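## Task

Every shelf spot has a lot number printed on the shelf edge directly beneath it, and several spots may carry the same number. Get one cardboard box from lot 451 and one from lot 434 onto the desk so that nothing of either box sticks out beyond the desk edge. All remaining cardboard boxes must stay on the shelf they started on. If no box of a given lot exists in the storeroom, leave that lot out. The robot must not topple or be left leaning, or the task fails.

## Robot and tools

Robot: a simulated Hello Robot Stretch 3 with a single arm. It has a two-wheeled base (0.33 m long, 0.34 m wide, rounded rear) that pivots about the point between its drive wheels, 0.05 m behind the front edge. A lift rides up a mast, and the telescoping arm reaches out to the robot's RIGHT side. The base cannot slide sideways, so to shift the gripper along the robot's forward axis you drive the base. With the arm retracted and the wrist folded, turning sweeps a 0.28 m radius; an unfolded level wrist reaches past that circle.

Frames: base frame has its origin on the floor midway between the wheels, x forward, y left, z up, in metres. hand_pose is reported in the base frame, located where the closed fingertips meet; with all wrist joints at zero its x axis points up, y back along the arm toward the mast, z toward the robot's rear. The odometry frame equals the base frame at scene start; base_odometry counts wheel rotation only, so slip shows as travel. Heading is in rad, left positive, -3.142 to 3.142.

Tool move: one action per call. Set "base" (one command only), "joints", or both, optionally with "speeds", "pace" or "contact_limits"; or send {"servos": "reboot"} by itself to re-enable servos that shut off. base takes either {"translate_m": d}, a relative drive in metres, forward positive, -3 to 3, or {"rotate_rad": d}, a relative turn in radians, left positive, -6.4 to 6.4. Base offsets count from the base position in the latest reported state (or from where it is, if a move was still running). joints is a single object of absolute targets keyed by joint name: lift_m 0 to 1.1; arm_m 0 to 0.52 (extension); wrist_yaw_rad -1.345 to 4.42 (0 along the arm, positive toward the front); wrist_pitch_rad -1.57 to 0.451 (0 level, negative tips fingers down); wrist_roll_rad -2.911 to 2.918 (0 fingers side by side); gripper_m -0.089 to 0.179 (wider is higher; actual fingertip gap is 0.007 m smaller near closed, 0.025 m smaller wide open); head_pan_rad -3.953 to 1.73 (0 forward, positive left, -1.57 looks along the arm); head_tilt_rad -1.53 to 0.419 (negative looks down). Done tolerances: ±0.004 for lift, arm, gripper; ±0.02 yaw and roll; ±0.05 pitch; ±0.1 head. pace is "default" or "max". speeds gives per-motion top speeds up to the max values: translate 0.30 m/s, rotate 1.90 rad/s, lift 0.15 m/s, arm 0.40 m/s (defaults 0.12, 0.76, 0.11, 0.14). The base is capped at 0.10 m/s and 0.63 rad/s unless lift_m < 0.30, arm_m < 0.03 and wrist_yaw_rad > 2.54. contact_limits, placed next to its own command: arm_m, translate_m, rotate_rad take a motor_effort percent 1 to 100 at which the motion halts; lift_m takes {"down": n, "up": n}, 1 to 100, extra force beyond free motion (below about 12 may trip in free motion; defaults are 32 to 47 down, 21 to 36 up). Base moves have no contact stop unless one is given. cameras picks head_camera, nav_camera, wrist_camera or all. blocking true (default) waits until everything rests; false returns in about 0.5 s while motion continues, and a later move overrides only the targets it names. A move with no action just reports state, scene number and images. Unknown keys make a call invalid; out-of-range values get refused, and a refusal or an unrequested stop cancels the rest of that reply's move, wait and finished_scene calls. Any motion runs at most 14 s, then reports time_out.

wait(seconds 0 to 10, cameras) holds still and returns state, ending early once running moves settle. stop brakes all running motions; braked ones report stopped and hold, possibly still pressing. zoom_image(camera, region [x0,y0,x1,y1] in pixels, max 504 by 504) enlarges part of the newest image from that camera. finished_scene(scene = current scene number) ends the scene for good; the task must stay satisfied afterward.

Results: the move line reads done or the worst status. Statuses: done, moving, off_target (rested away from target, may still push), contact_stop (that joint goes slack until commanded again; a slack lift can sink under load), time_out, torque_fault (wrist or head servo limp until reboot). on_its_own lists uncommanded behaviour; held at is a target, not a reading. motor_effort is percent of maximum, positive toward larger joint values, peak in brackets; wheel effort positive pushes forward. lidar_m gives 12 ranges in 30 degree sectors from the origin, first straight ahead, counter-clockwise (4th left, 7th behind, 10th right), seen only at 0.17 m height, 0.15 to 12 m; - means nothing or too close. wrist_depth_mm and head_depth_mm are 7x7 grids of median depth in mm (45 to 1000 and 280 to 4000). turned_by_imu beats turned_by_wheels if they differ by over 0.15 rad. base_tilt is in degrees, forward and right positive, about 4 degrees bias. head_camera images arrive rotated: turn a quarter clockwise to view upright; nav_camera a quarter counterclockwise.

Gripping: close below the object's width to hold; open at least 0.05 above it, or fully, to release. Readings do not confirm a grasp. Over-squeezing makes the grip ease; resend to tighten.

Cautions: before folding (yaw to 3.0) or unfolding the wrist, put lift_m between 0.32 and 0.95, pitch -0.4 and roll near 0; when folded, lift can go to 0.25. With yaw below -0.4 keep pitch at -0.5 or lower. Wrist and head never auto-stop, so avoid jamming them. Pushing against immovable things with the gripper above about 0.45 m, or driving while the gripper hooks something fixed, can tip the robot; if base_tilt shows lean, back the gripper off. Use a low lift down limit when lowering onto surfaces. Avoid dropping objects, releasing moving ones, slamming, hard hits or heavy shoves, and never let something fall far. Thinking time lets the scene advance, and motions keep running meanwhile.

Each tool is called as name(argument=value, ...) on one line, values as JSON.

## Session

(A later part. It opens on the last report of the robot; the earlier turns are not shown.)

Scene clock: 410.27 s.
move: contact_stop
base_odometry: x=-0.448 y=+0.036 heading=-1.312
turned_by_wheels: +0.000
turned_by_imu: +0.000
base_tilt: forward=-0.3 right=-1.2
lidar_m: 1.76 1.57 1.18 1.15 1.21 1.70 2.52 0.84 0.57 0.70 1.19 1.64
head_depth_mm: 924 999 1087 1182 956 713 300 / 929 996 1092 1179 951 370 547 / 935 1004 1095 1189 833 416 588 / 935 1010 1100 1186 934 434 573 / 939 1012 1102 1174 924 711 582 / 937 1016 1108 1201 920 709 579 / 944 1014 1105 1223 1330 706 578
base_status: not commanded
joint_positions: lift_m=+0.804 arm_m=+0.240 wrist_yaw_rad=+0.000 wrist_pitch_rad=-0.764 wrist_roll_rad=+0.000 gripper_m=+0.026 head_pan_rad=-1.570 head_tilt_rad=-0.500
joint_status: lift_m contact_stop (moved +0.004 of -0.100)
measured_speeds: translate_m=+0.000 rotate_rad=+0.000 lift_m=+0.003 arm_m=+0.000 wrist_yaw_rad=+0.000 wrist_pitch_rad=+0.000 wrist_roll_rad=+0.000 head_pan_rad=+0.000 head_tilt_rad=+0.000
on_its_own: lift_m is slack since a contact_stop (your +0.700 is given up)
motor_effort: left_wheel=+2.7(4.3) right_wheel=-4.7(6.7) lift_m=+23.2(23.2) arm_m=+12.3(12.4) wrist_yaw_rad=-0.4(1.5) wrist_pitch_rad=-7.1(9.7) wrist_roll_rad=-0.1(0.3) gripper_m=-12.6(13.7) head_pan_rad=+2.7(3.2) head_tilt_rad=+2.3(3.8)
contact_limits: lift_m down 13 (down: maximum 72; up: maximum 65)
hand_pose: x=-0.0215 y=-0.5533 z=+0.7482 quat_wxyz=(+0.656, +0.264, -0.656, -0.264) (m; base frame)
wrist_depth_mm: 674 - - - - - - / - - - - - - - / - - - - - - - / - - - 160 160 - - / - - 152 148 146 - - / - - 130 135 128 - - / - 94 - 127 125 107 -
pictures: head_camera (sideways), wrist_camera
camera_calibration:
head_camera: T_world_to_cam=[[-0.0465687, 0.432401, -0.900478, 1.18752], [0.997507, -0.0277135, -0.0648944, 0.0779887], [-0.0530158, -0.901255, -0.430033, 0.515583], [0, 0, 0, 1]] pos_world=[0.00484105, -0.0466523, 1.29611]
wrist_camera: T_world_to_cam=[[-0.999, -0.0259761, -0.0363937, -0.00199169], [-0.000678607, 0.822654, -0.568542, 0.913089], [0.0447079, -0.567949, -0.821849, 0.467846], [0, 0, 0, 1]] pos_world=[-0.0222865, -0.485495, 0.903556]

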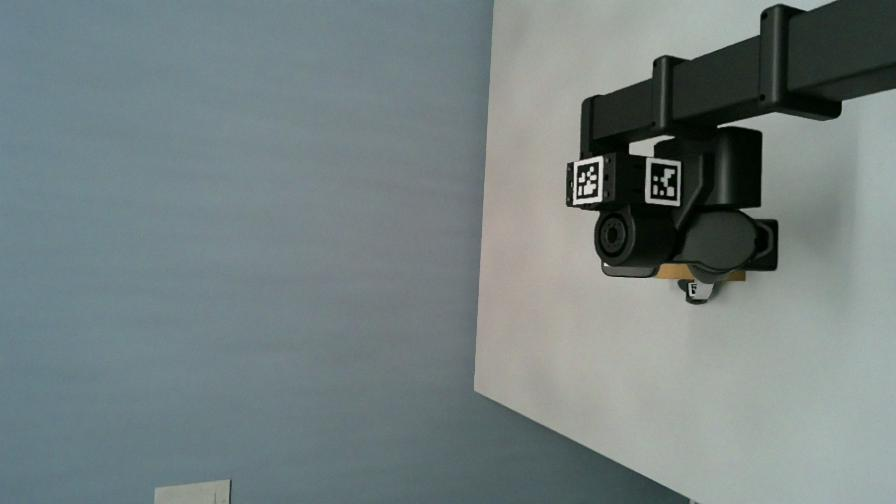

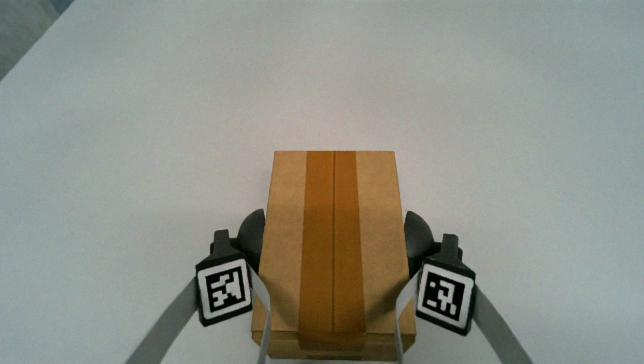

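move(joints={"lift_m":0.81})

move(joints={"gripper_m":0.15}, cameras=["wrist_camera"])

move(joints={"lift_m":0.92}, cameras=["wrist_camera"])

Scene clock: 426.53 s.
move: done
base_odometry: x=-0.448 y=+0.036 heading=-1.312
turned_by_wheels: +0.000
turned_by_imu: +0.000
base_tilt: forward=-0.4 right=-1.2
lidar_m: 1.76 1.58 1.18 1.15 1.20 1.69 2.52 0.84 0.57 0.70 1.19 1.64
head_depth_mm: 924 1002 1083 1171 955 710 294 / 924 1002 1089 1178 910 368 548 / 927 1003 1095 1182 443 415 588 / 932 1003 1097 1181 935 434 584 / 931 1013 1099 1175 926 715 581 / 938 1014 1103 1191 920 710 580 / 941 1018 1114 1218 1331 707 578
base_status: not commanded
joint_positions: lift_m=+0.810 arm_m=+0.240 wrist_yaw_rad=+0.000 wrist_pitch_rad=-0.781 wrist_roll_rad=+0.000 gripper_m=+0.026 head_pan_rad=-1.570 head_tilt_rad=-0.500
joint_status: all done
measured_speeds: all 0
motor_effort: left_wheel=+2.7(3.1) right_wheel=-4.7(5.4) lift_m=+29.2(29.7) arm_m=+8.7(9.6) wrist_yaw_rad=-1.2(1.8) wrist_pitch_rad=-4.0(6.4) wrist_roll_rad=+0.0(0.3) gripper_m=-13.2(13.4) head_pan_rad=+3.0(3.5) head_tilt_rad=+3.9(4.3)
hand_pose: x=-0.0215 y=-0.5500 z=+0.7512 quat_wxyz=(+0.654, +0.269, -0.653, -0.269) (m; base frame)
wrist_depth_mm: 687 - - - - - - / - - - - - - - / - - - - - - - / - - - 159 158 - - / - - 151 148 146 - - / - - 129 137 128 - - / - 100 125 129 128 104 -
pictures: none

Scene clock: 428.30 s.
move: done
base_odometry: x=-0.448 y=+0.036 heading=-1.312
turned_by_wheels: +0.000
turned_by_imu: +0.000
base_tilt: forward=-0.3 right=-1.2
lidar_m: 1.76 1.58 1.19 1.15 1.20 1.70 2.52 0.84 0.57 0.70 1.19 1.65
head_depth_mm: 928 1001 1085 1173 956 708 294 / 929 1010 1095 1185 910 368 547 / 930 1000 1090 1180 442 415 588 / 936 1007 1099 1181 932 433 572 / 934 1009 1099 1180 926 691 582 / 937 1013 1102 1191 920 711 580 / 939 1019 1108 1219 1335 707 578
base_status: not commanded
joint_positions: lift_m=+0.810 arm_m=+0.240 wrist_yaw_rad=+0.000 wrist_pitch_rad=-0.807 wrist_roll_rad=+0.000 gripper_m=+0.150 head_pan_rad=-1.570 head_tilt_rad=-0.500
joint_status: all done
measured_speeds: all 0
motor_effort: left_wheel=+2.3(3.0) right_wheel=-4.8(5.8) lift_m=+27.8(29.2) arm_m=+8.1(9.4) wrist_yaw_rad=-1.4(2.0) wrist_pitch_rad=+0.7(4.1) wrist_roll_rad=+0.1(0.4) gripper_m=+0.9(82.4) head_pan_rad=+2.5(3.5) head_tilt_rad=+3.6(4.7)
hand_pose: x=-0.0215 y=-0.5448 z=+0.7470 quat_wxyz=(+0.651, +0.278, -0.650, -0.278) (m; base frame)
wrist_depth_mm: - - - - - - - / - - - - - - - / - - - 169 - - - / - - - 156 155 - - / - 146 - 144 142 140 - / - 126 - 134 129 124 - / - 118 - 126 126 - 111
pictures: wrist_camera
camera_calibration:
wrist_camera: T_world_to_cam=[[-0.999004, -0.0243464, -0.0373842, -0.000206705], [-0.000679828, 0.846176, -0.532903, 0.891642], [0.0446078, -0.532347, -0.84535, 0.508566], [0, 0, 0, 1]] pos_world=[-0.0222864, -0.483758, 0.905067]

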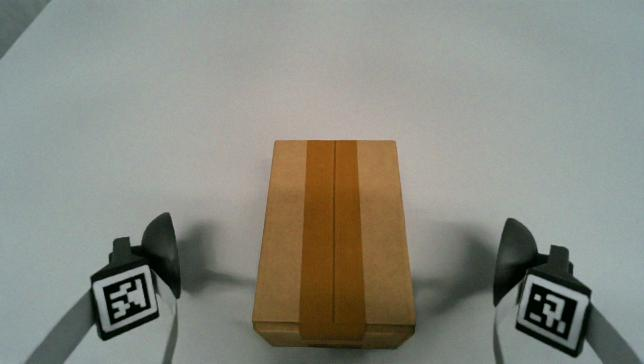

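Scene clock: 430.13 s.
move: done
base_odometry: x=-0.448 y=+0.036 heading=-1.312
turned_by_wheels: +0.000
turned_by_imu: +0.000
base_tilt: forward=-0.3 right=-1.3
lidar_m: 1.76 1.57 1.18 1.15 1.21 1.70 2.52 0.84 0.57 0.70 1.19 1.64
head_depth_mm: 926 999 1092 1160 295 705 577 / 926 999 1092 396 362 728 590 / 926 1004 1093 373 372 722 589 / 931 1013 1098 1170 390 653 585 / 936 1014 1099 1172 927 713 582 / 936 1015 1102 1195 916 710 580 / 940 1017 1108 1219 1329 706 578
base_status: not commanded
joint_positions: lift_m=+0.920 arm_m=+0.240 wrist_yaw_rad=+0.000 wrist_pitch_rad=-0.808 wrist_roll_rad=+0.000 gripper_m=+0.150 head_pan_rad=-1.570 head_tilt_rad=-0.500
joint_status: all done
measured_speeds: all 0
motor_effort: left_wheel=+2.8(3.3) right_wheel=-5.1(5.7) lift_m=+30.7(35.0) arm_m=+7.3(8.4) wrist_yaw_rad=-0.4(1.9) wrist_pitch_rad=+1.0(1.1) wrist_roll_rad=-0.3(0.3) gripper_m=+0.9(1.2) head_pan_rad=+3.1(3.9) head_tilt_rad=+3.8(4.8)
hand_pose: x=-0.0215 y=-0.5446 z=+0.8569 quat_wxyz=(+0.650, +0.278, -0.650, -0.278) (m; base frame)
wrist_depth_mm: 740 - - - - - - / - - - - - - - / - - - - - - - / - - - - - - - / - 146 - 257 - 140 - / - 125 - 241 - 124 - / - 119 - 223 - - 111
pictures: wrist_camera
camera_calibration:
wrist_camera: T_world_to_cam=[[-0.999004, -0.0243086, -0.0374093, 0.00394797], [-0.000676626, 0.846679, -0.532104, 0.949557], [0.0446083, -0.531549, -0.845852, 0.602418], [0, 0, 0, 1]] pos_world=[-0.0222864, -0.483659, 1.01497]

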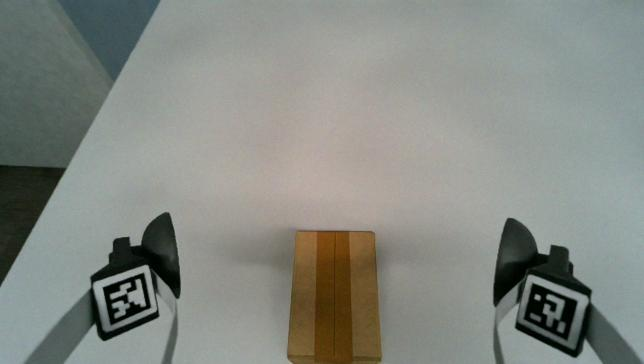

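move(joints={"arm_m":0.0}, pace="max")

move(joints={"wrist_pitch_rad":-0.4,"gripper_m":0.03,"head_pan_rad":-3.9,"head_tilt_rad":-0.2})

move(joints={"wrist_yaw_rad":3.0}, cameras=["head_camera","nav_camera"])

move(joints={"lift_m":0.32,"head_pan_rad":1.65}, cameras=["head_camera","nav_camera"])

Scene clock: 447.73 s.
move: done
base_odometry: x=-0.448 y=+0.036 heading=-1.312
turned_by_wheels: +0.000
turned_by_imu: +0.000
base_tilt: forward=-0.2 right=-1.2
lidar_m: 1.76 1.57 1.19 1.15 1.21 1.70 2.52 0.84 0.57 0.70 1.19 1.64
head_depth_mm: 922 1000 1089 1178 961 758 - / 928 998 1093 1179 948 752 - / 929 1004 1096 1181 940 724 - / 930 1009 1097 1186 934 679 - / 935 1014 1100 1171 925 716 583 / 941 1014 1105 1193 922 710 580 / 944 1016 1111 1215 1332 707 578
base_status: not commanded
joint_positions: lift_m=+0.920 arm_m=+0.001 wrist_yaw_rad=+0.000 wrist_pitch_rad=-0.809 wrist_roll_rad=+0.000 gripper_m=+0.150 head_pan_rad=-1.570 head_tilt_rad=-0.499
joint_status: all done
measured_speeds: all 0
motor_effort: left_wheel=+2.3(3.1) right_wheel=-4.4(5.6) lift_m=+24.3(31.1) arm_m=-12.8(14.7) wrist_yaw_rad=-1.1(1.9) wrist_pitch_rad=+1.3(1.3) wrist_roll_rad=+0.1(0.3) gripper_m=+0.5(1.1) head_pan_rad=+2.9(3.8) head_tilt_rad=+3.7(4.5)
hand_pose: x=-0.0215 y=-0.3049 z=+0.8566 quat_wxyz=(+0.650, +0.279, -0.650, -0.279) (m; base frame)
wrist_depth_mm: - - - - - - - / - 461 - 355 - - - / - - - - - - - / - - - - - - - / - 146 - - - 140 - / - 125 - 961 986 124 940 / 906 917 941 912 909 887 114
pictures: none

Scene clock: 450.30 s.
move: done
base_odometry: x=-0.448 y=+0.036 heading=-1.312
turned_by_wheels: +0.000
turned_by_imu: +0.000
base_tilt: forward=-0.3 right=-1.2
lidar_m: 1.76 1.57 1.18 1.15 1.21 1.70 2.52 0.84 0.57 0.70 1.19 1.64
head_depth_mm: - - - - - - - / - - - - - - - / - 1407 1431 1455 1505 1536 1559 / 2344 1572 1600 1636 1690 1687 - / 2351 2791 2906 2940 2996 2602 - / 2388 2655 2703 2778 2889 2716 - / 2332 2464 2472 2538 2659 2557 -
base_status: not commanded
joint_positions: lift_m=+0.920 arm_m=+0.001 wrist_yaw_rad=+0.000 wrist_pitch_rad=-0.421 wrist_roll_rad=+0.000 gripper_m=+0.030 head_pan_rad=-3.908 head_tilt_rad=-0.197
joint_status: all done
measured_speeds: translate_m=+0.000 rotate_rad=+0.000 lift_m=+0.000 arm_m=+0.000 wrist_yaw_rad=+0.000 wrist_pitch_rad=+0.000 wrist_roll_rad=+0.000 head_pan_rad=+0.024 head_tilt_rad=+0.000
motor_effort: left_wheel=+2.1(3.3) right_wheel=-5.1(5.7) lift_m=+27.0(27.1) arm_m=-9.1(13.4) wrist_yaw_rad=+0.0(2.0) wrist_pitch_rad=+3.5(4.9) wrist_roll_rad=-0.1(0.3) gripper_m=+0.3(83.0) head_pan_rad=+3.7(6.1) head_tilt_rad=-2.9(8.9)
hand_pose: x=-0.0215 y=-0.3696 z=+0.9320 quat_wxyz=(+0.692, +0.148, -0.691, -0.148) (m; base frame)
wrist_depth_mm: 830 - - - - - - / - - - - - - - / - - - - - - - / - - - - - - - / - - - 153 153 - - / - - 127 146 127 - - / - - 102 - - - -
pictures: none

Scene clock: 452.80 s.
move: done
base_odometry: x=-0.448 y=+0.036 heading=-1.312
turned_by_wheels: +0.000
turned_by_imu: +0.000
base_tilt: forward=-0.3 right=-1.1
lidar_m: 1.76 1.57 1.18 1.15 1.21 1.70 2.51 0.84 0.57 0.70 1.19 1.64
head_depth_mm: - - - - - - - / - 1326 - - - - - / - 1418 1452 1471 1504 1549 1573 / 2350 1576 1625 1649 1701 1686 - / 2386 2856 2898 2913 2985 2578 - / 2413 2669 2705 2799 2853 2715 - / 2327 2439 2502 2583 2647 2557 -
base_status: not commanded
joint_positions: lift_m=+0.920 arm_m=+0.001 wrist_yaw_rad=+2.997 wrist_pitch_rad=-0.421 wrist_roll_rad=+0.000 gripper_m=+0.030 head_pan_rad=-3.900 head_tilt_rad=-0.200
joint_status: all done
measured_speeds: all 0
motor_effort: left_wheel=+2.3(3.2) right_wheel=-4.9(5.7) lift_m=+29.9(29.9) arm_m=-5.1(9.2) wrist_yaw_rad=+1.6(5.5) wrist_pitch_rad=+3.4(3.5) wrist_roll_rad=-0.1(0.3) gripper_m=+0.6(1.2) head_pan_rad=+3.4(4.1) head_tilt_rad=-2.2(3.7)
hand_pose: x=+0.0111 y=+0.0762 z=+0.9321 quat_wxyz=(+0.198, +0.700, +0.097, +0.679) (m; base frame)
wrist_depth_mm: - 137 - - - - - / - 148 - - - - - / - 161 - - - - - / - 183 - - - - - / - - 207 - - - - / - - 130 146 130 - - / - - 264 - - - -
pictures: head_camera (sideways), nav_camera (sideways)
camera_calibration:
head_camera: T_world_to_cam=[[0.138451, -0.067435, -0.988071, 1.30081], [-0.719795, -0.692112, -0.0536232, 0.073825], [-0.68024, 0.718633, -0.144363, 0.147643], [0, 0, 0, 1]] pos_world=[-0.0265263, 0.0327142, 1.31056]
nav_camera: T_world_to_cam=[[-0.137126, 0.106414, 0.984821, -1.23804], [0.678365, 0.73457, 0.0150819, 0.0263744], [-0.721815, 0.670136, -0.172916, 0.182638], [0, 0, 0, 1]] pos_world=[-0.0558275, -0.0100218, 1.25043]

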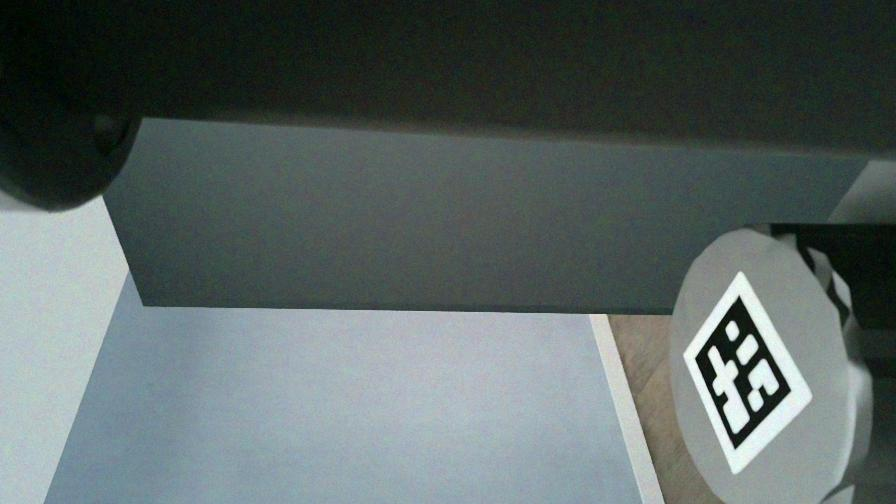

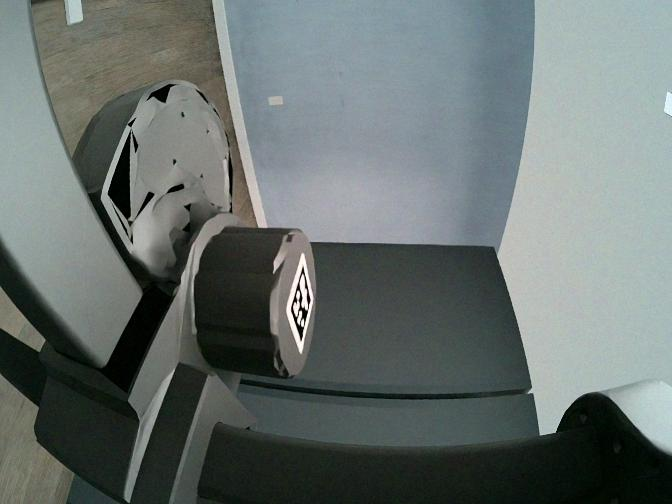

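Scene clock: 459.10 s.
move: done
base_odometry: x=-0.448 y=+0.036 heading=-1.312
turned_by_wheels: +0.000
turned_by_imu: +0.000
base_tilt: forward=-0.2 right=-1.2
lidar_m: 1.76 1.58 1.18 1.15 1.21 1.70 2.52 0.84 0.57 0.70 1.19 1.64
head_depth_mm: 1004 1024 1058 1087 1121 1151 1186 / - 1039 1063 1096 1130 1159 1198 / - 1044 1073 1115 1146 1178 1223 / - 1059 1088 1121 1158 1196 1222 / - 1070 1103 1128 1171 1201 1243 / - 1084 1113 1148 1179 1224 1261 / - 1096 1122 1164 1199 1239 1282
base_status: not commanded
joint_positions: lift_m=+0.320 arm_m=+0.001 wrist_yaw_rad=+2.997 wrist_pitch_rad=-0.420 wrist_roll_rad=+0.000 gripper_m=+0.030 head_pan_rad=+1.650 head_tilt_rad=-0.200
joint_status: all done
measured_speeds: all 0
motor_effort: left_wheel=+2.7(3.3) right_wheel=-5.1(6.0) lift_m=+23.2(28.8) arm_m=+4.0(5.6) wrist_yaw_rad=+2.9(3.8) wrist_pitch_rad=+3.1(3.4) wrist_roll_rad=+0.0(0.4) gripper_m=+0.3(1.1) head_pan_rad=-3.1(5.5) head_tilt_rad=-1.7(3.3)
hand_pose: x=+0.0111 y=+0.0763 z=+0.3323 quat_wxyz=(+0.197, +0.700, +0.097, +0.679) (m; base frame)
wrist_depth_mm: - 137 - - - - - / - 148 - - - - - / - 162 923 949 962 947 941 / 803 187 716 787 765 767 745 / 655 630 206 623 627 636 630 / 560 551 129 147 130 546 538 / 485 499 262 311 455 472 474
pictures: head_camera (sideways), nav_camera (sideways)
camera_calibration:
head_camera: T_world_to_cam=[[0.0577984, -0.142939, -0.988042, 1.30127], [-0.99802, -0.0328527, -0.0536294, 0.075566], [-0.0247941, 0.989186, -0.144555, 0.143909], [0, 0, 0, 1]] pos_world=[0.00377322, 0.0461318, 1.31056]
nav_camera: T_world_to_cam=[[-0.0307377, 0.17093, 0.984804, -1.23866], [0.995632, 0.092141, 0.015083, 0.0244369], [-0.0881627, 0.980965, -0.173015, 0.178934], [0, 0, 0, 1]] pos_world=[-0.0466285, 0.0339449, 1.25043]

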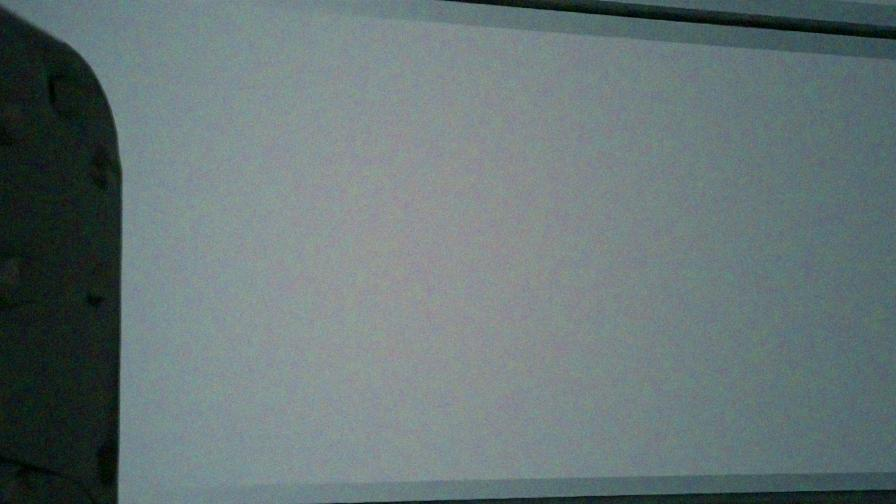

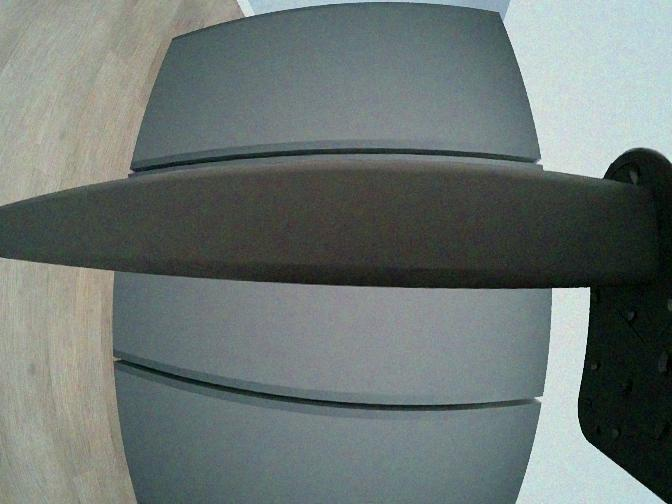

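move(base={"translate_m":-1.9}, joints={"lift_m":0.28}, pace="max")

move(base={"rotate_rad":1.571}, joints={"head_pan_rad":-0.3}, cameras=["head_camera","nav_camera"])

Scene clock: 482.40 s.
move: done
base_odometry: x=-0.935 y=+1.873 heading=-1.312
turned_by_wheels: +0.000
turned_by_imu: -0.002
base_tilt: forward=-0.4 right=-1.2
lidar_m: 3.63 1.67 1.28 1.71 0.88 0.65 0.64 0.67 0.94 1.07 1.12 0.99
head_depth_mm: 2351 2413 1499 1447 1407 1358 1338 / - 2433 2522 2585 2702 2362 1741 / - 2457 2531 2604 2699 2356 1719 / - 2477 2570 2644 2714 2368 1726 / - 2499 2609 2639 2723 2347 1703 / - 1896 1954 1993 2048 2092 1697 / - 1414 1438 1457 1493 1535 1544
base_status: done
joint_positions: lift_m=+0.280 arm_m=+0.001 wrist_yaw_rad=+2.997 wrist_pitch_rad=-0.419 wrist_roll_rad=+0.000 gripper_m=+0.030 head_pan_rad=+1.650 head_tilt_rad=-0.200
joint_status: all done
measured_speeds: all 0
motor_effort: left_wheel=-1.9(14.4) right_wheel=-3.8(14.8) lift_m=+29.7(31.3) arm_m=+12.4(13.5) wrist_yaw_rad=+2.1(3.6) wrist_pitch_rad=+3.0(3.2) wrist_roll_rad=-0.1(0.4) gripper_m=+0.3(0.9) head_pan_rad=-1.3(3.5) head_tilt_rad=-1.3(2.3)
hand_pose: x=+0.0110 y=+0.0764 z=+0.2925 quat_wxyz=(+0.197, +0.700, +0.097, +0.680) (m; base frame)
wrist_depth_mm: - 137 - - - - - / - 148 - - - - - / 832 162 860 900 907 878 856 / 716 186 647 707 704 707 691 / 596 568 207 563 576 577 573 / 509 506 130 149 130 500 488 / 281 279 256 268 410 434 432
pictures: none

Scene clock: 485.77 s.
move: done
base_odometry: x=-0.935 y=+1.873 heading=+0.259
turned_by_wheels: +1.571
turned_by_imu: +1.546
base_tilt: forward=-0.2 right=-1.0
lidar_m: 1.61 0.89 0.66 0.64 0.67 0.92 1.07 1.11 0.98 3.61 1.69 1.28
head_depth_mm: 1968 1287 1327 1386 1437 1497 1549 / 1234 1244 1287 1330 1386 1437 1489 / 1181 1208 1246 1275 1341 1373 1429 / 1413 1218 1222 1259 1297 1351 1382 / 2415 2486 2551 2643 2714 2207 1653 / 2315 2404 2509 2557 2637 2292 1701 / 2281 2352 2410 2469 2536 2270 1699
base_status: done
joint_positions: lift_m=+0.280 arm_m=+0.001 wrist_yaw_rad=+2.997 wrist_pitch_rad=-0.419 wrist_roll_rad=+0.000 gripper_m=+0.030 head_pan_rad=-0.302 head_tilt_rad=-0.200
joint_status: all done
measured_speeds: all 0
motor_effort: left_wheel=-8.5(13.0) right_wheel=+8.7(12.0) lift_m=+28.8(29.9) arm_m=+3.0(12.8) wrist_yaw_rad=+1.1(2.8) wrist_pitch_rad=+3.0(3.1) wrist_roll_rad=+0.0(0.4) gripper_m=+0.3(0.8) head_pan_rad=+3.4(6.2) head_tilt_rad=-0.1(1.4)
hand_pose: x=+0.0110 y=+0.0764 z=+0.2925 quat_wxyz=(+0.197, +0.700, +0.097, +0.680) (m; base frame)
wrist_depth_mm: 587 137 608 620 628 645 - / 635 147 - - - - - / - 162 170 - - 796 - / 696 184 220 701 701 704 693 / 602 585 207 565 578 581 576 / 509 505 130 148 130 492 494 / 279 279 255 268 415 432 430
pictures: head_camera (sideways), nav_camera (sideways)
camera_calibration:
head_camera: T_world_to_cam=[[-0.154193, -0.000446247, -0.988041, 1.30256], [0.340958, 0.938547, -0.0536336, 0.0673765], [0.927347, -0.34515, -0.144565, 0.13811], [0, 0, 0, 1]] pos_world=[0.0497975, -0.0149861, 1.31056]
nav_camera: T_world_to_cam=[[0.170089, -0.0350847, 0.984804, -1.23989], [-0.284939, -0.958427, 0.0150679, 0.032269], [0.943334, -0.283172, -0.173015, 0.172616], [0, 0, 0, 1]] pos_world=[0.0572517, 0.0363064, 1.25043]

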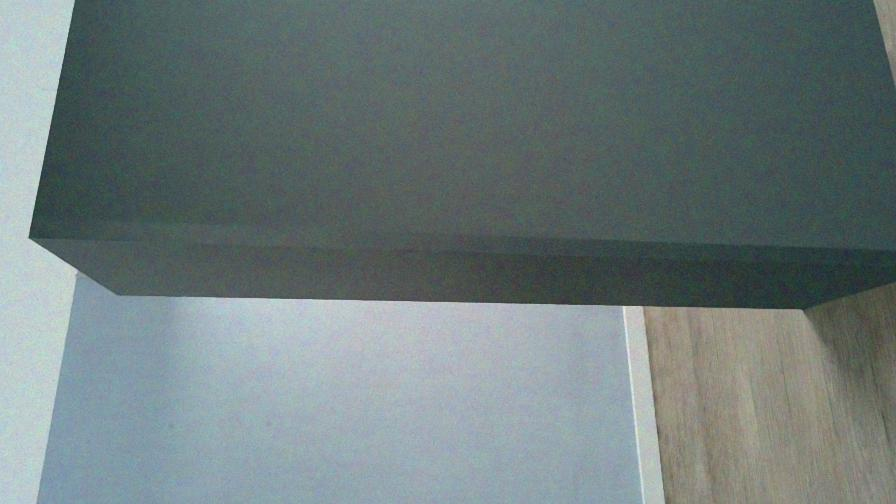

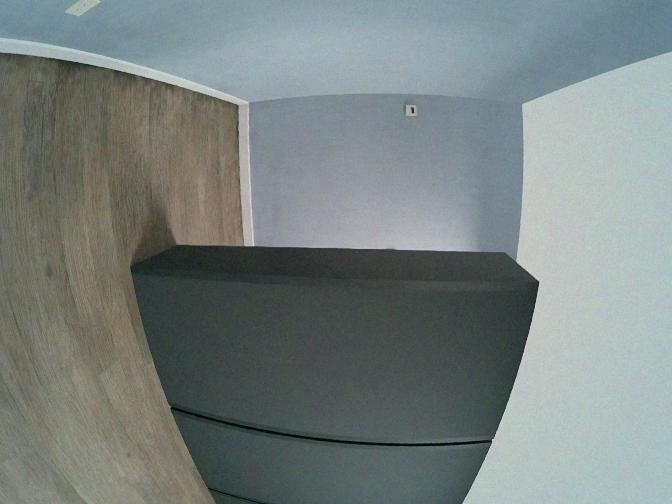

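move(base={"translate_m":1.9}, joints={"head_pan_rad":-1.9}, pace="max", cameras=["head_camera","nav_camera"])

Scene clock: 498.73 s.
move: done
base_odometry: x=+0.902 y=+2.359 heading=+0.259
turned_by_wheels: +0.000
turned_by_imu: +0.001
base_tilt: forward=-0.3 right=-1.2
lidar_m: 0.80 0.83 0.61 0.59 0.62 0.87 2.55 0.59 0.47 1.31 1.10 0.82
head_depth_mm: 420 434 449 466 484 502 523 / 404 416 430 446 462 479 498 / 1114 492 831 1352 477 481 486 / 1189 1237 1282 1338 917 1205 988 / 1156 1213 1243 1290 1229 1338 1154 / 2295 2057 2112 2174 2227 2186 1701 / 2427 3615 3728 3874 3556 2309 1698
base_status: done
joint_positions: lift_m=+0.280 arm_m=+0.001 wrist_yaw_rad=+2.997 wrist_pitch_rad=-0.419 wrist_roll_rad=+0.000 gripper_m=+0.030 head_pan_rad=-1.900 head_tilt_rad=-0.200
joint_status: all done
measured_speeds: all 0
motor_effort: left_wheel=-2.3(10.4) right_wheel=+8.8(16.6) lift_m=+26.6(28.5) arm_m=-8.5(13.2) wrist_yaw_rad=+1.3(3.8) wrist_pitch_rad=+2.9(3.1) wrist_roll_rad=+0.1(0.4) gripper_m=+0.3(0.9) head_pan_rad=+3.1(4.9) head_tilt_rad=+1.4(1.6)
hand_pose: x=+0.0110 y=+0.0764 z=+0.2925 quat_wxyz=(+0.197, +0.700, +0.097, +0.680) (m; base frame)
wrist_depth_mm: 560 137 576 600 600 618 617 / 603 148 619 633 634 - - / - 161 171 - - - - / 694 182 192 677 696 692 689 / 601 575 207 567 577 569 570 / 506 506 130 148 130 495 492 / 279 278 256 267 412 433 429
pictures: head_camera (sideways), nav_camera (sideways)
camera_calibration:
head_camera: T_world_to_cam=[[0.00371174, 0.154147, -0.988041, 1.3016], [0.929022, -0.366117, -0.053629, 0.0637726], [-0.370006, -0.917713, -0.144565, 0.146016], [0, 0, 0, 1]] pos_world=[-0.0100506, -0.0432889, 1.31056]
nav_camera: T_world_to_cam=[[-0.0396548, -0.169091, 0.984802, -1.2386], [-0.950375, 0.310742, 0.015086, 0.0363442], [-0.30857, -0.935333, -0.173022, 0.180347], [0, 0, 0, 1]] pos_world=[0.041074, -0.0520447, 1.25043]

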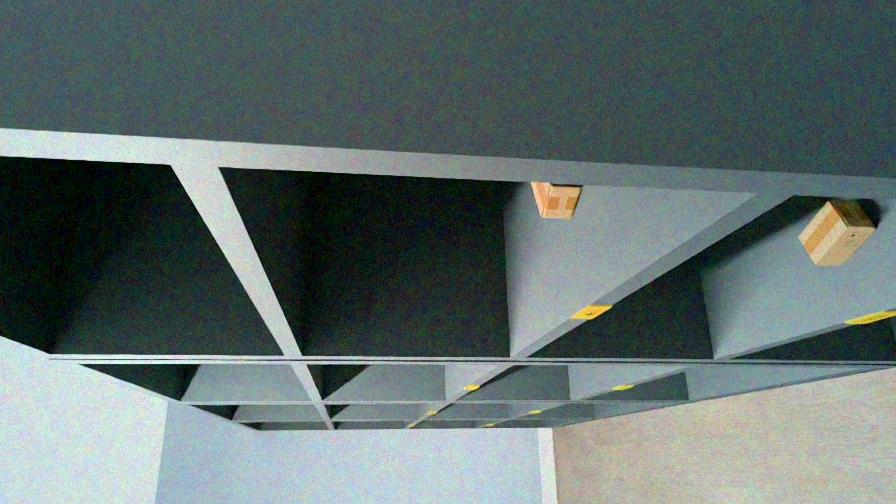

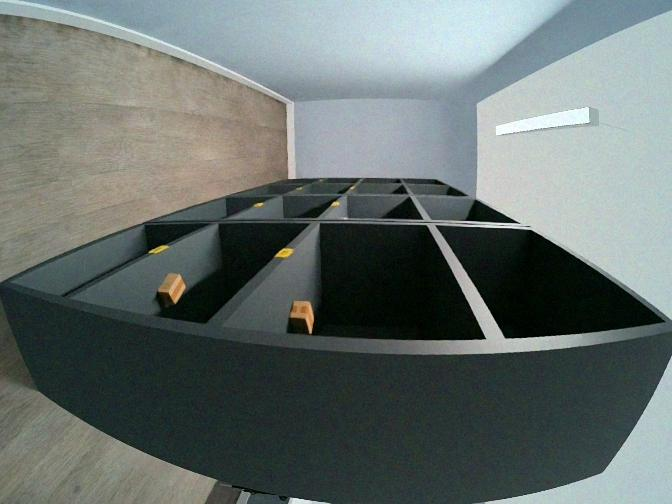

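zoom_image(camera="head_camera", region=[400, 280, 660, 440])

zoom_image(camera="head_camera", region=[780, 260, 896, 360])

move(base={"rotate_rad":-1.571}, joints={"head_pan_rad":-1.0,"head_tilt_rad":-0.35}, cameras=["head_camera"])

Scaled by 1.938 from the camera's 896x504 image, which has a finer 1280x720 frame.

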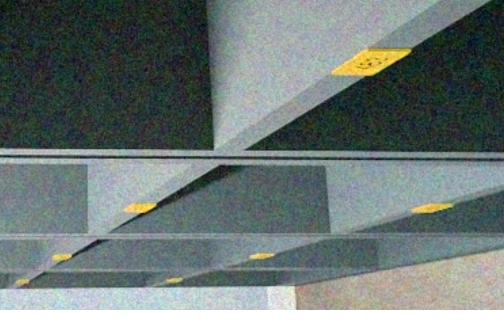

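Scaled by 4.345 from the camera's 896x504 image, which has a finer 1280x720 frame.

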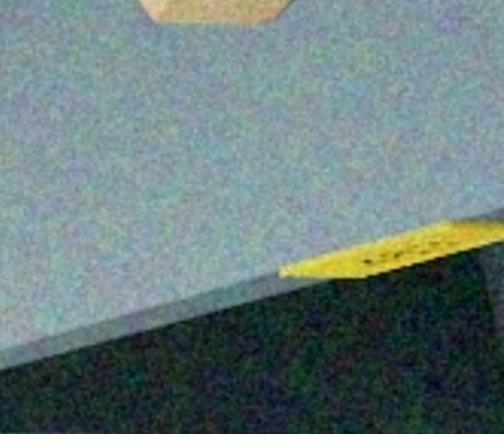

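Scene clock: 512.50 s.
move: done
base_odometry: x=+0.902 y=+2.359 heading=-1.312
turned_by_wheels: -1.571
turned_by_imu: -1.546
base_tilt: forward=-0.3 right=-1.2
lidar_m: 1.31 1.09 0.82 0.80 0.82 0.61 0.60 0.63 0.88 2.69 0.58 0.47
head_depth_mm: 2534 2659 2742 2860 2683 1924 1494 / 2681 2821 2960 2890 2661 1914 1482 / 2823 3001 3104 3227 2644 1881 1469 / 605 645 690 740 803 875 1381 / 528 558 591 628 669 721 776 / 468 490 517 545 577 611 652 / 420 438 458 479 505 533 564
base_status: done
joint_positions: lift_m=+0.280 arm_m=+0.001 wrist_yaw_rad=+2.997 wrist_pitch_rad=-0.419 wrist_roll_rad=+0.000 gripper_m=+0.030 head_pan_rad=-0.999 head_tilt_rad=-0.350
joint_status: all done
measured_speeds: all 0
motor_effort: left_wheel=+8.2(12.0) right_wheel=-9.1(13.8) lift_m=+24.6(26.0) arm_m=-13.2(13.4) wrist_yaw_rad=+0.6(2.9) wrist_pitch_rad=+3.0(3.2) wrist_roll_rad=+0.1(0.3) gripper_m=+0.7(0.8) head_pan_rad=-2.9(5.9) head_tilt_rad=-1.9(6.4)
hand_pose: x=+0.0110 y=+0.0764 z=+0.2925 quat_wxyz=(+0.197, +0.700, +0.097, +0.680) (m; base frame)
wrist_depth_mm: 724 137 - - - - - / 811 148 - - - - - / 824 161 193 857 839 826 874 / 726 186 661 704 703 698 691 / 602 571 206 560 577 574 573 / 515 507 130 148 130 493 494 / 280 279 256 268 412 434 428
pictures: head_camera (sideways)
camera_calibration:
head_camera: T_world_to_cam=[[-0.197626, 0.221738, -0.95487, 1.25944], [0.859366, 0.507837, -0.0599305, 0.0724351], [0.471629, -0.832426, -0.290916, 0.331379], [0, 0, 0, 1]] pos_world=[0.0303615, -0.0402031, 1.30335]

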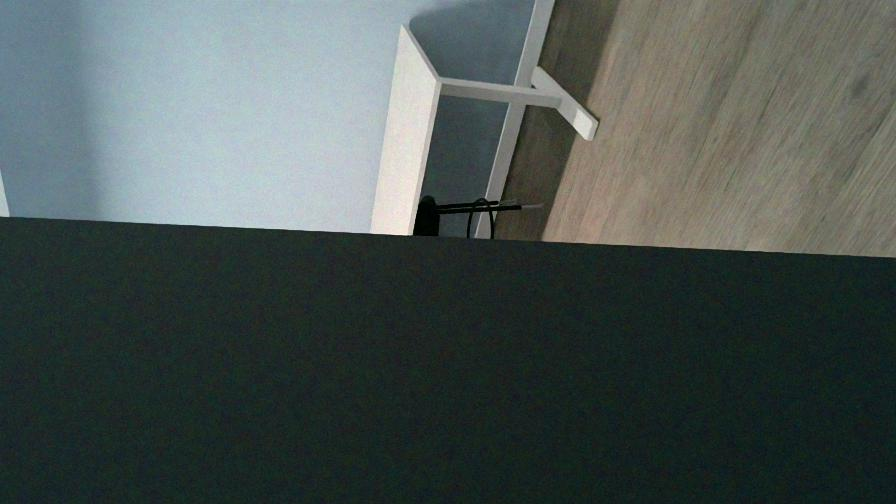

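move(base={"rotate_rad":0.25})

move(base={"translate_m":0.6})

move(base={"rotate_rad":-0.25}, joints={"head_pan_rad":-1.57,"head_tilt_rad":-0.4}, cameras=["head_camera","nav_camera"])

Scene clock: 524.47 s.
move: done
base_odometry: x=+0.902 y=+2.359 heading=-1.063
turned_by_wheels: +0.250
turned_by_imu: +0.246
base_tilt: forward=-0.2 right=-1.3
lidar_m: 1.54 0.91 0.80 0.80 0.68 0.60 0.60 0.70 1.25 2.63 0.48 0.47
head_depth_mm: 614 2871 3011 2955 2693 1902 1491 / 547 588 638 699 765 1687 1402 / 492 528 565 611 663 723 798 / 448 476 507 544 584 633 688 / 411 434 460 489 523 561 607 / 379 399 422 445 473 506 545 / 371 398 1216 865 593 985 862
base_status: done
joint_positions: lift_m=+0.280 arm_m=+0.001 wrist_yaw_rad=+2.997 wrist_pitch_rad=-0.419 wrist_roll_rad=+0.000 gripper_m=+0.030 head_pan_rad=-1.000 head_tilt_rad=-0.350
joint_status: not commanded
measured_speeds: all 0
motor_effort: left_wheel=-9.6(13.1) right_wheel=+8.3(11.1) lift_m=+22.7(24.3) arm_m=-12.6(13.5) wrist_yaw_rad=+0.3(2.8) wrist_pitch_rad=+3.0(3.1) wrist_roll_rad=+0.1(0.4) gripper_m=+0.0(0.7) head_pan_rad=-3.2(3.7) head_tilt_rad=-0.7(2.0)
hand_pose: x=+0.0110 y=+0.0764 z=+0.2925 quat_wxyz=(+0.197, +0.700, +0.097, +0.680) (m; base frame)
wrist_depth_mm: 571 137 - - - - - / 603 147 157 - - - - / 612 162 816 851 839 822 - / 655 183 659 700 698 700 688 / 596 578 207 559 583 579 576 / 509 504 130 149 130 494 493 / 278 279 257 269 411 429 429
pictures: none

Scene clock: 530.77 s.
move: done
base_odometry: x=+1.194 y=+1.835 heading=-1.063
turned_by_wheels: +0.000
turned_by_imu: +0.001
base_tilt: forward=-0.2 right=-1.2
lidar_m: 1.22 0.72 0.63 0.63 0.74 1.17 1.17 1.37 0.39 0.83 0.82 0.82
head_depth_mm: 356 800 853 875 589 468 858 / 391 876 937 947 654 486 878 / 443 917 993 1022 649 1005 878 / 511 834 903 932 645 1068 870 / 708 767 820 862 765 995 864 / 665 709 753 796 850 918 983 / 712 776 1564 1121 1440 1244 1361
base_status: done
joint_positions: lift_m=+0.280 arm_m=+0.001 wrist_yaw_rad=+2.997 wrist_pitch_rad=-0.419 wrist_roll_rad=+0.000 gripper_m=+0.030 head_pan_rad=-1.000 head_tilt_rad=-0.350
joint_status: not commanded
measured_speeds: all 0
motor_effort: left_wheel=+2.0(10.1) right_wheel=+8.1(13.8) lift_m=+23.5(24.8) arm_m=-12.2(13.8) wrist_yaw_rad=+1.6(3.3) wrist_pitch_rad=+3.0(3.1) wrist_roll_rad=-0.1(0.3) gripper_m=+0.5(1.0) head_pan_rad=-2.7(3.4) head_tilt_rad=+1.4(2.0)
hand_pose: x=+0.0110 y=+0.0764 z=+0.2925 quat_wxyz=(+0.197, +0.700, +0.097, +0.680) (m; base frame)
wrist_depth_mm: - 137 - - - - 543 / - 148 - - - - - / 880 162 170 - - - - / 719 186 666 703 703 667 670 / 602 574 206 568 577 582 570 / 516 509 129 148 130 495 490 / 277 280 257 268 412 433 431
pictures: none

Scene clock: 532.47 s.
move: done
base_odometry: x=+1.194 y=+1.835 heading=-1.312
turned_by_wheels: -0.250
turned_by_imu: -0.246
base_tilt: forward=-0.3 right=-1.1
lidar_m: 1.70 0.86 0.65 0.63 0.66 0.93 1.17 1.22 0.39 0.51 0.87 0.81
head_depth_mm: 359 362 352 360 384 424 1357 / 441 555 534 513 496 430 470 / 448 726 770 807 592 452 792 / 458 726 776 817 589 448 834 / 466 729 778 819 583 445 831 / 477 729 778 818 579 443 827 / 487 732 782 819 573 441 823
base_status: done
joint_positions: lift_m=+0.280 arm_m=+0.001 wrist_yaw_rad=+2.997 wrist_pitch_rad=-0.419 wrist_roll_rad=+0.000 gripper_m=+0.030 head_pan_rad=-1.578 head_tilt_rad=-0.399
joint_status: all done
measured_speeds: translate_m=+0.000 rotate_rad=+0.000 lift_m=+0.000 arm_m=+0.000 wrist_yaw_rad=+0.000 wrist_pitch_rad=+0.000 wrist_roll_rad=+0.000 head_pan_rad=+0.024 head_tilt_rad=+0.000
motor_effort: left_wheel=+9.1(12.5) right_wheel=-10.5(13.1) lift_m=+23.9(25.0) arm_m=-12.8(12.8) wrist_yaw_rad=+2.5(2.8) wrist_pitch_rad=+3.0(3.1) wrist_roll_rad=+0.1(0.3) gripper_m=+0.3(0.7) head_pan_rad=+3.0(5.7) head_tilt_rad=-4.6(7.0)
hand_pose: x=+0.0110 y=+0.0764 z=+0.2925 quat_wxyz=(+0.197, +0.700, +0.097, +0.680) (m; base frame)
wrist_depth_mm: - 137 - - - - - / - 148 - - - - - / - 161 170 - - - 781 / 699 183 220 711 700 694 695 / 607 576 208 570 586 580 578 / 510 504 130 149 130 495 492 / 279 278 256 268 412 429 427
pictures: head_camera (sideways), nav_camera (sideways)
camera_calibration:
head_camera: T_world_to_cam=[[-0.0437101, 0.340069, -0.939384, 1.23826], [0.997201, -0.0422465, -0.0616941, 0.0738626], [-0.060666, -0.939451, -0.337271, 0.394937], [0, 0, 0, 1]] pos_world=[0.00442791, -0.04695, 1.30096]
nav_camera: T_world_to_cam=[[0.0143493, -0.364589, 0.931058, -1.16876], [-0.999892, -0.0082259, 0.012189, 0.040423], [0.00321481, -0.931132, -0.364667, 0.427785], [0, 0, 0, 1]] pos_world=[0.0558143, -0.0274606, 1.24369]

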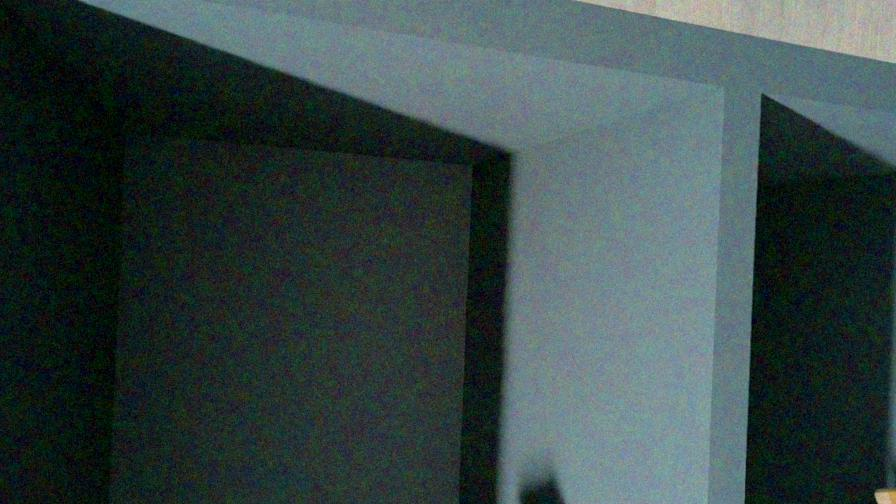

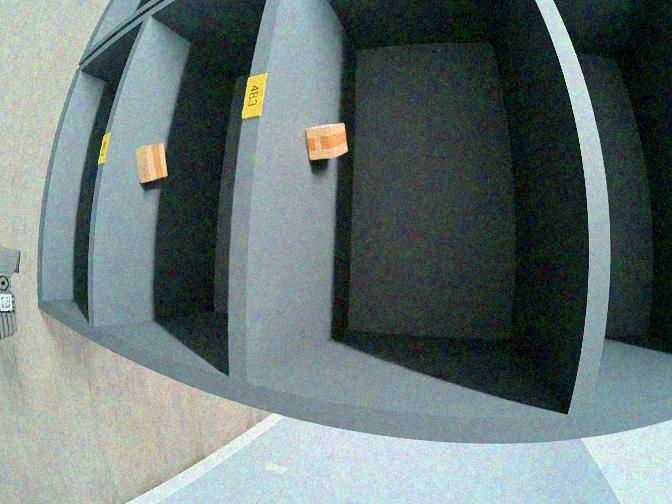

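move(base={"translate_m":0.6}, joints={"head_pan_rad":-1.57}, cameras=["head_camera","nav_camera"])

zoom_image(camera="nav_camera", region=[40, 0, 340, 300])

zoom_image(camera="nav_camera", region=[40, 280, 340, 500])

Scene clock: 545.10 s.
move: done
base_odometry: x=+1.347 y=+1.255 heading=-1.312
turned_by_wheels: +0.000
turned_by_imu: +0.000
base_tilt: forward=-0.3 right=-1.2
lidar_m: 2.04 0.83 0.62 0.61 0.64 0.90 1.76 0.81 0.87 0.44 0.42 1.14
head_depth_mm: 436 740 792 833 604 474 850 / 443 741 795 832 597 473 844 / 450 746 795 837 593 470 838 / 458 748 800 838 587 467 833 / 467 734 784 797 583 463 825 / 414 462 478 497 507 461 563 / 318 339 359 383 417 461 505
base_status: done
joint_positions: lift_m=+0.280 arm_m=+0.001 wrist_yaw_rad=+2.997 wrist_pitch_rad=-0.419 wrist_roll_rad=+0.000 gripper_m=+0.030 head_pan_rad=-1.570 head_tilt_rad=-0.400
joint_status: all done
measured_speeds: all 0
motor_effort: left_wheel=+3.1(13.5) right_wheel=+6.9(10.3) lift_m=+25.1(26.0) arm_m=-11.7(13.5) wrist_yaw_rad=+1.9(3.3) wrist_pitch_rad=+3.1(3.1) wrist_roll_rad=+0.3(0.4) gripper_m=+0.3(1.3) head_pan_rad=+3.4(4.1) head_tilt_rad=-3.7(4.7)
hand_pose: x=+0.0110 y=+0.0764 z=+0.2925 quat_wxyz=(+0.197, +0.700, +0.097, +0.680) (m; base frame)
wrist_depth_mm: - 137 - - - - - / - 148 - - - - - / - 161 171 - - - - / 693 183 219 708 697 694 698 / 600 570 206 570 583 574 568 / 508 505 130 149 130 497 491 / 280 279 257 268 413 430 427
pictures: head_camera (sideways), nav_camera (sideways)
camera_calibration:
head_camera: T_world_to_cam=[[-0.0466041, 0.340316, -0.939156, 1.23791], [0.997511, -0.0339513, -0.0618026, 0.0739735], [-0.052918, -0.939698, -0.337887, 0.395686], [0, 0, 0, 1]] pos_world=[0.00484122, -0.0469439, 1.30086]
nav_camera: T_world_to_cam=[[0.0173736, -0.364977, 0.930854, -1.16851], [-0.99979, -0.0164866, 0.012196, 0.0404348], [0.0108954, -0.93087, -0.365187, 0.428455], [0, 0, 0, 1]] pos_world=[0.0560594, -0.0269778, 1.24369]

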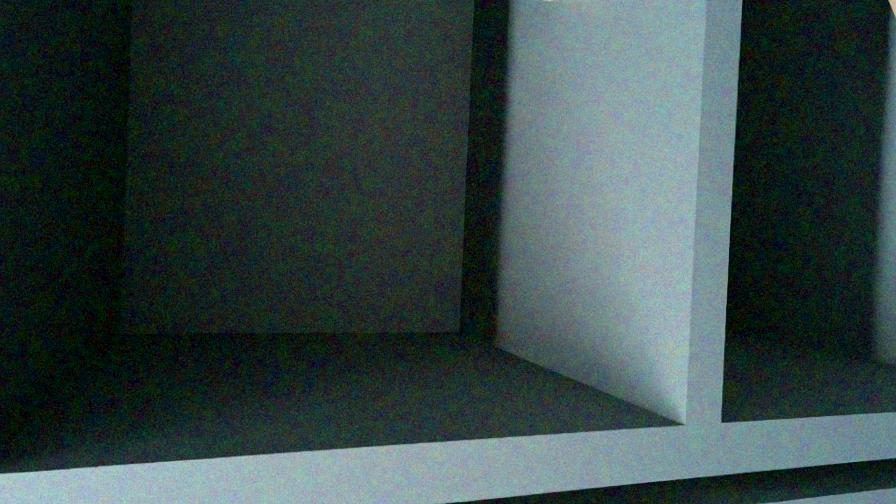

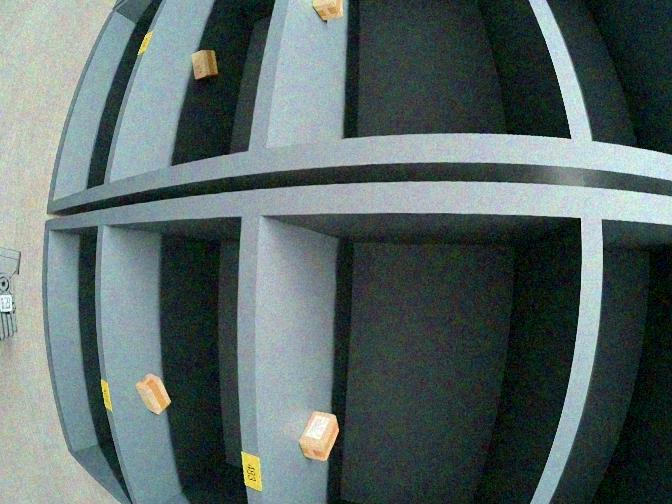

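Scaled by 1.680 from the camera's 672x504 image, which has a finer 792x594 frame.

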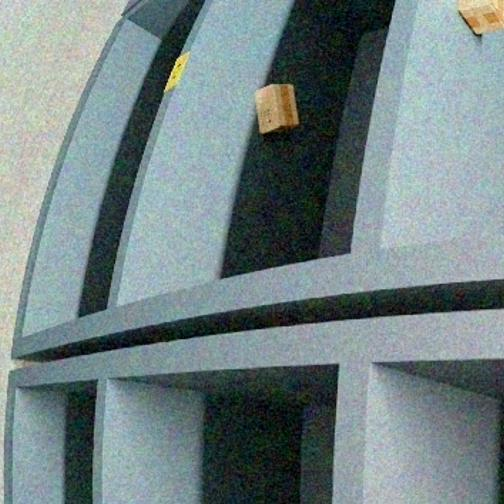

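Scaled by 1.680 from the camera's 672x504 image, which has a finer 792x594 frame.

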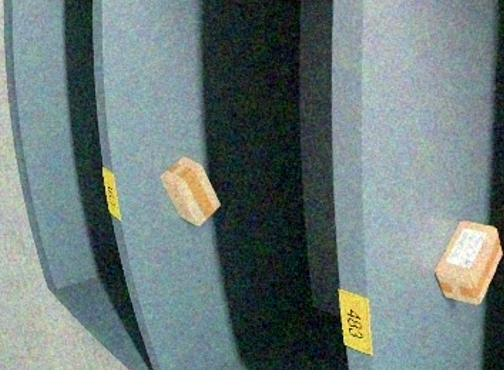

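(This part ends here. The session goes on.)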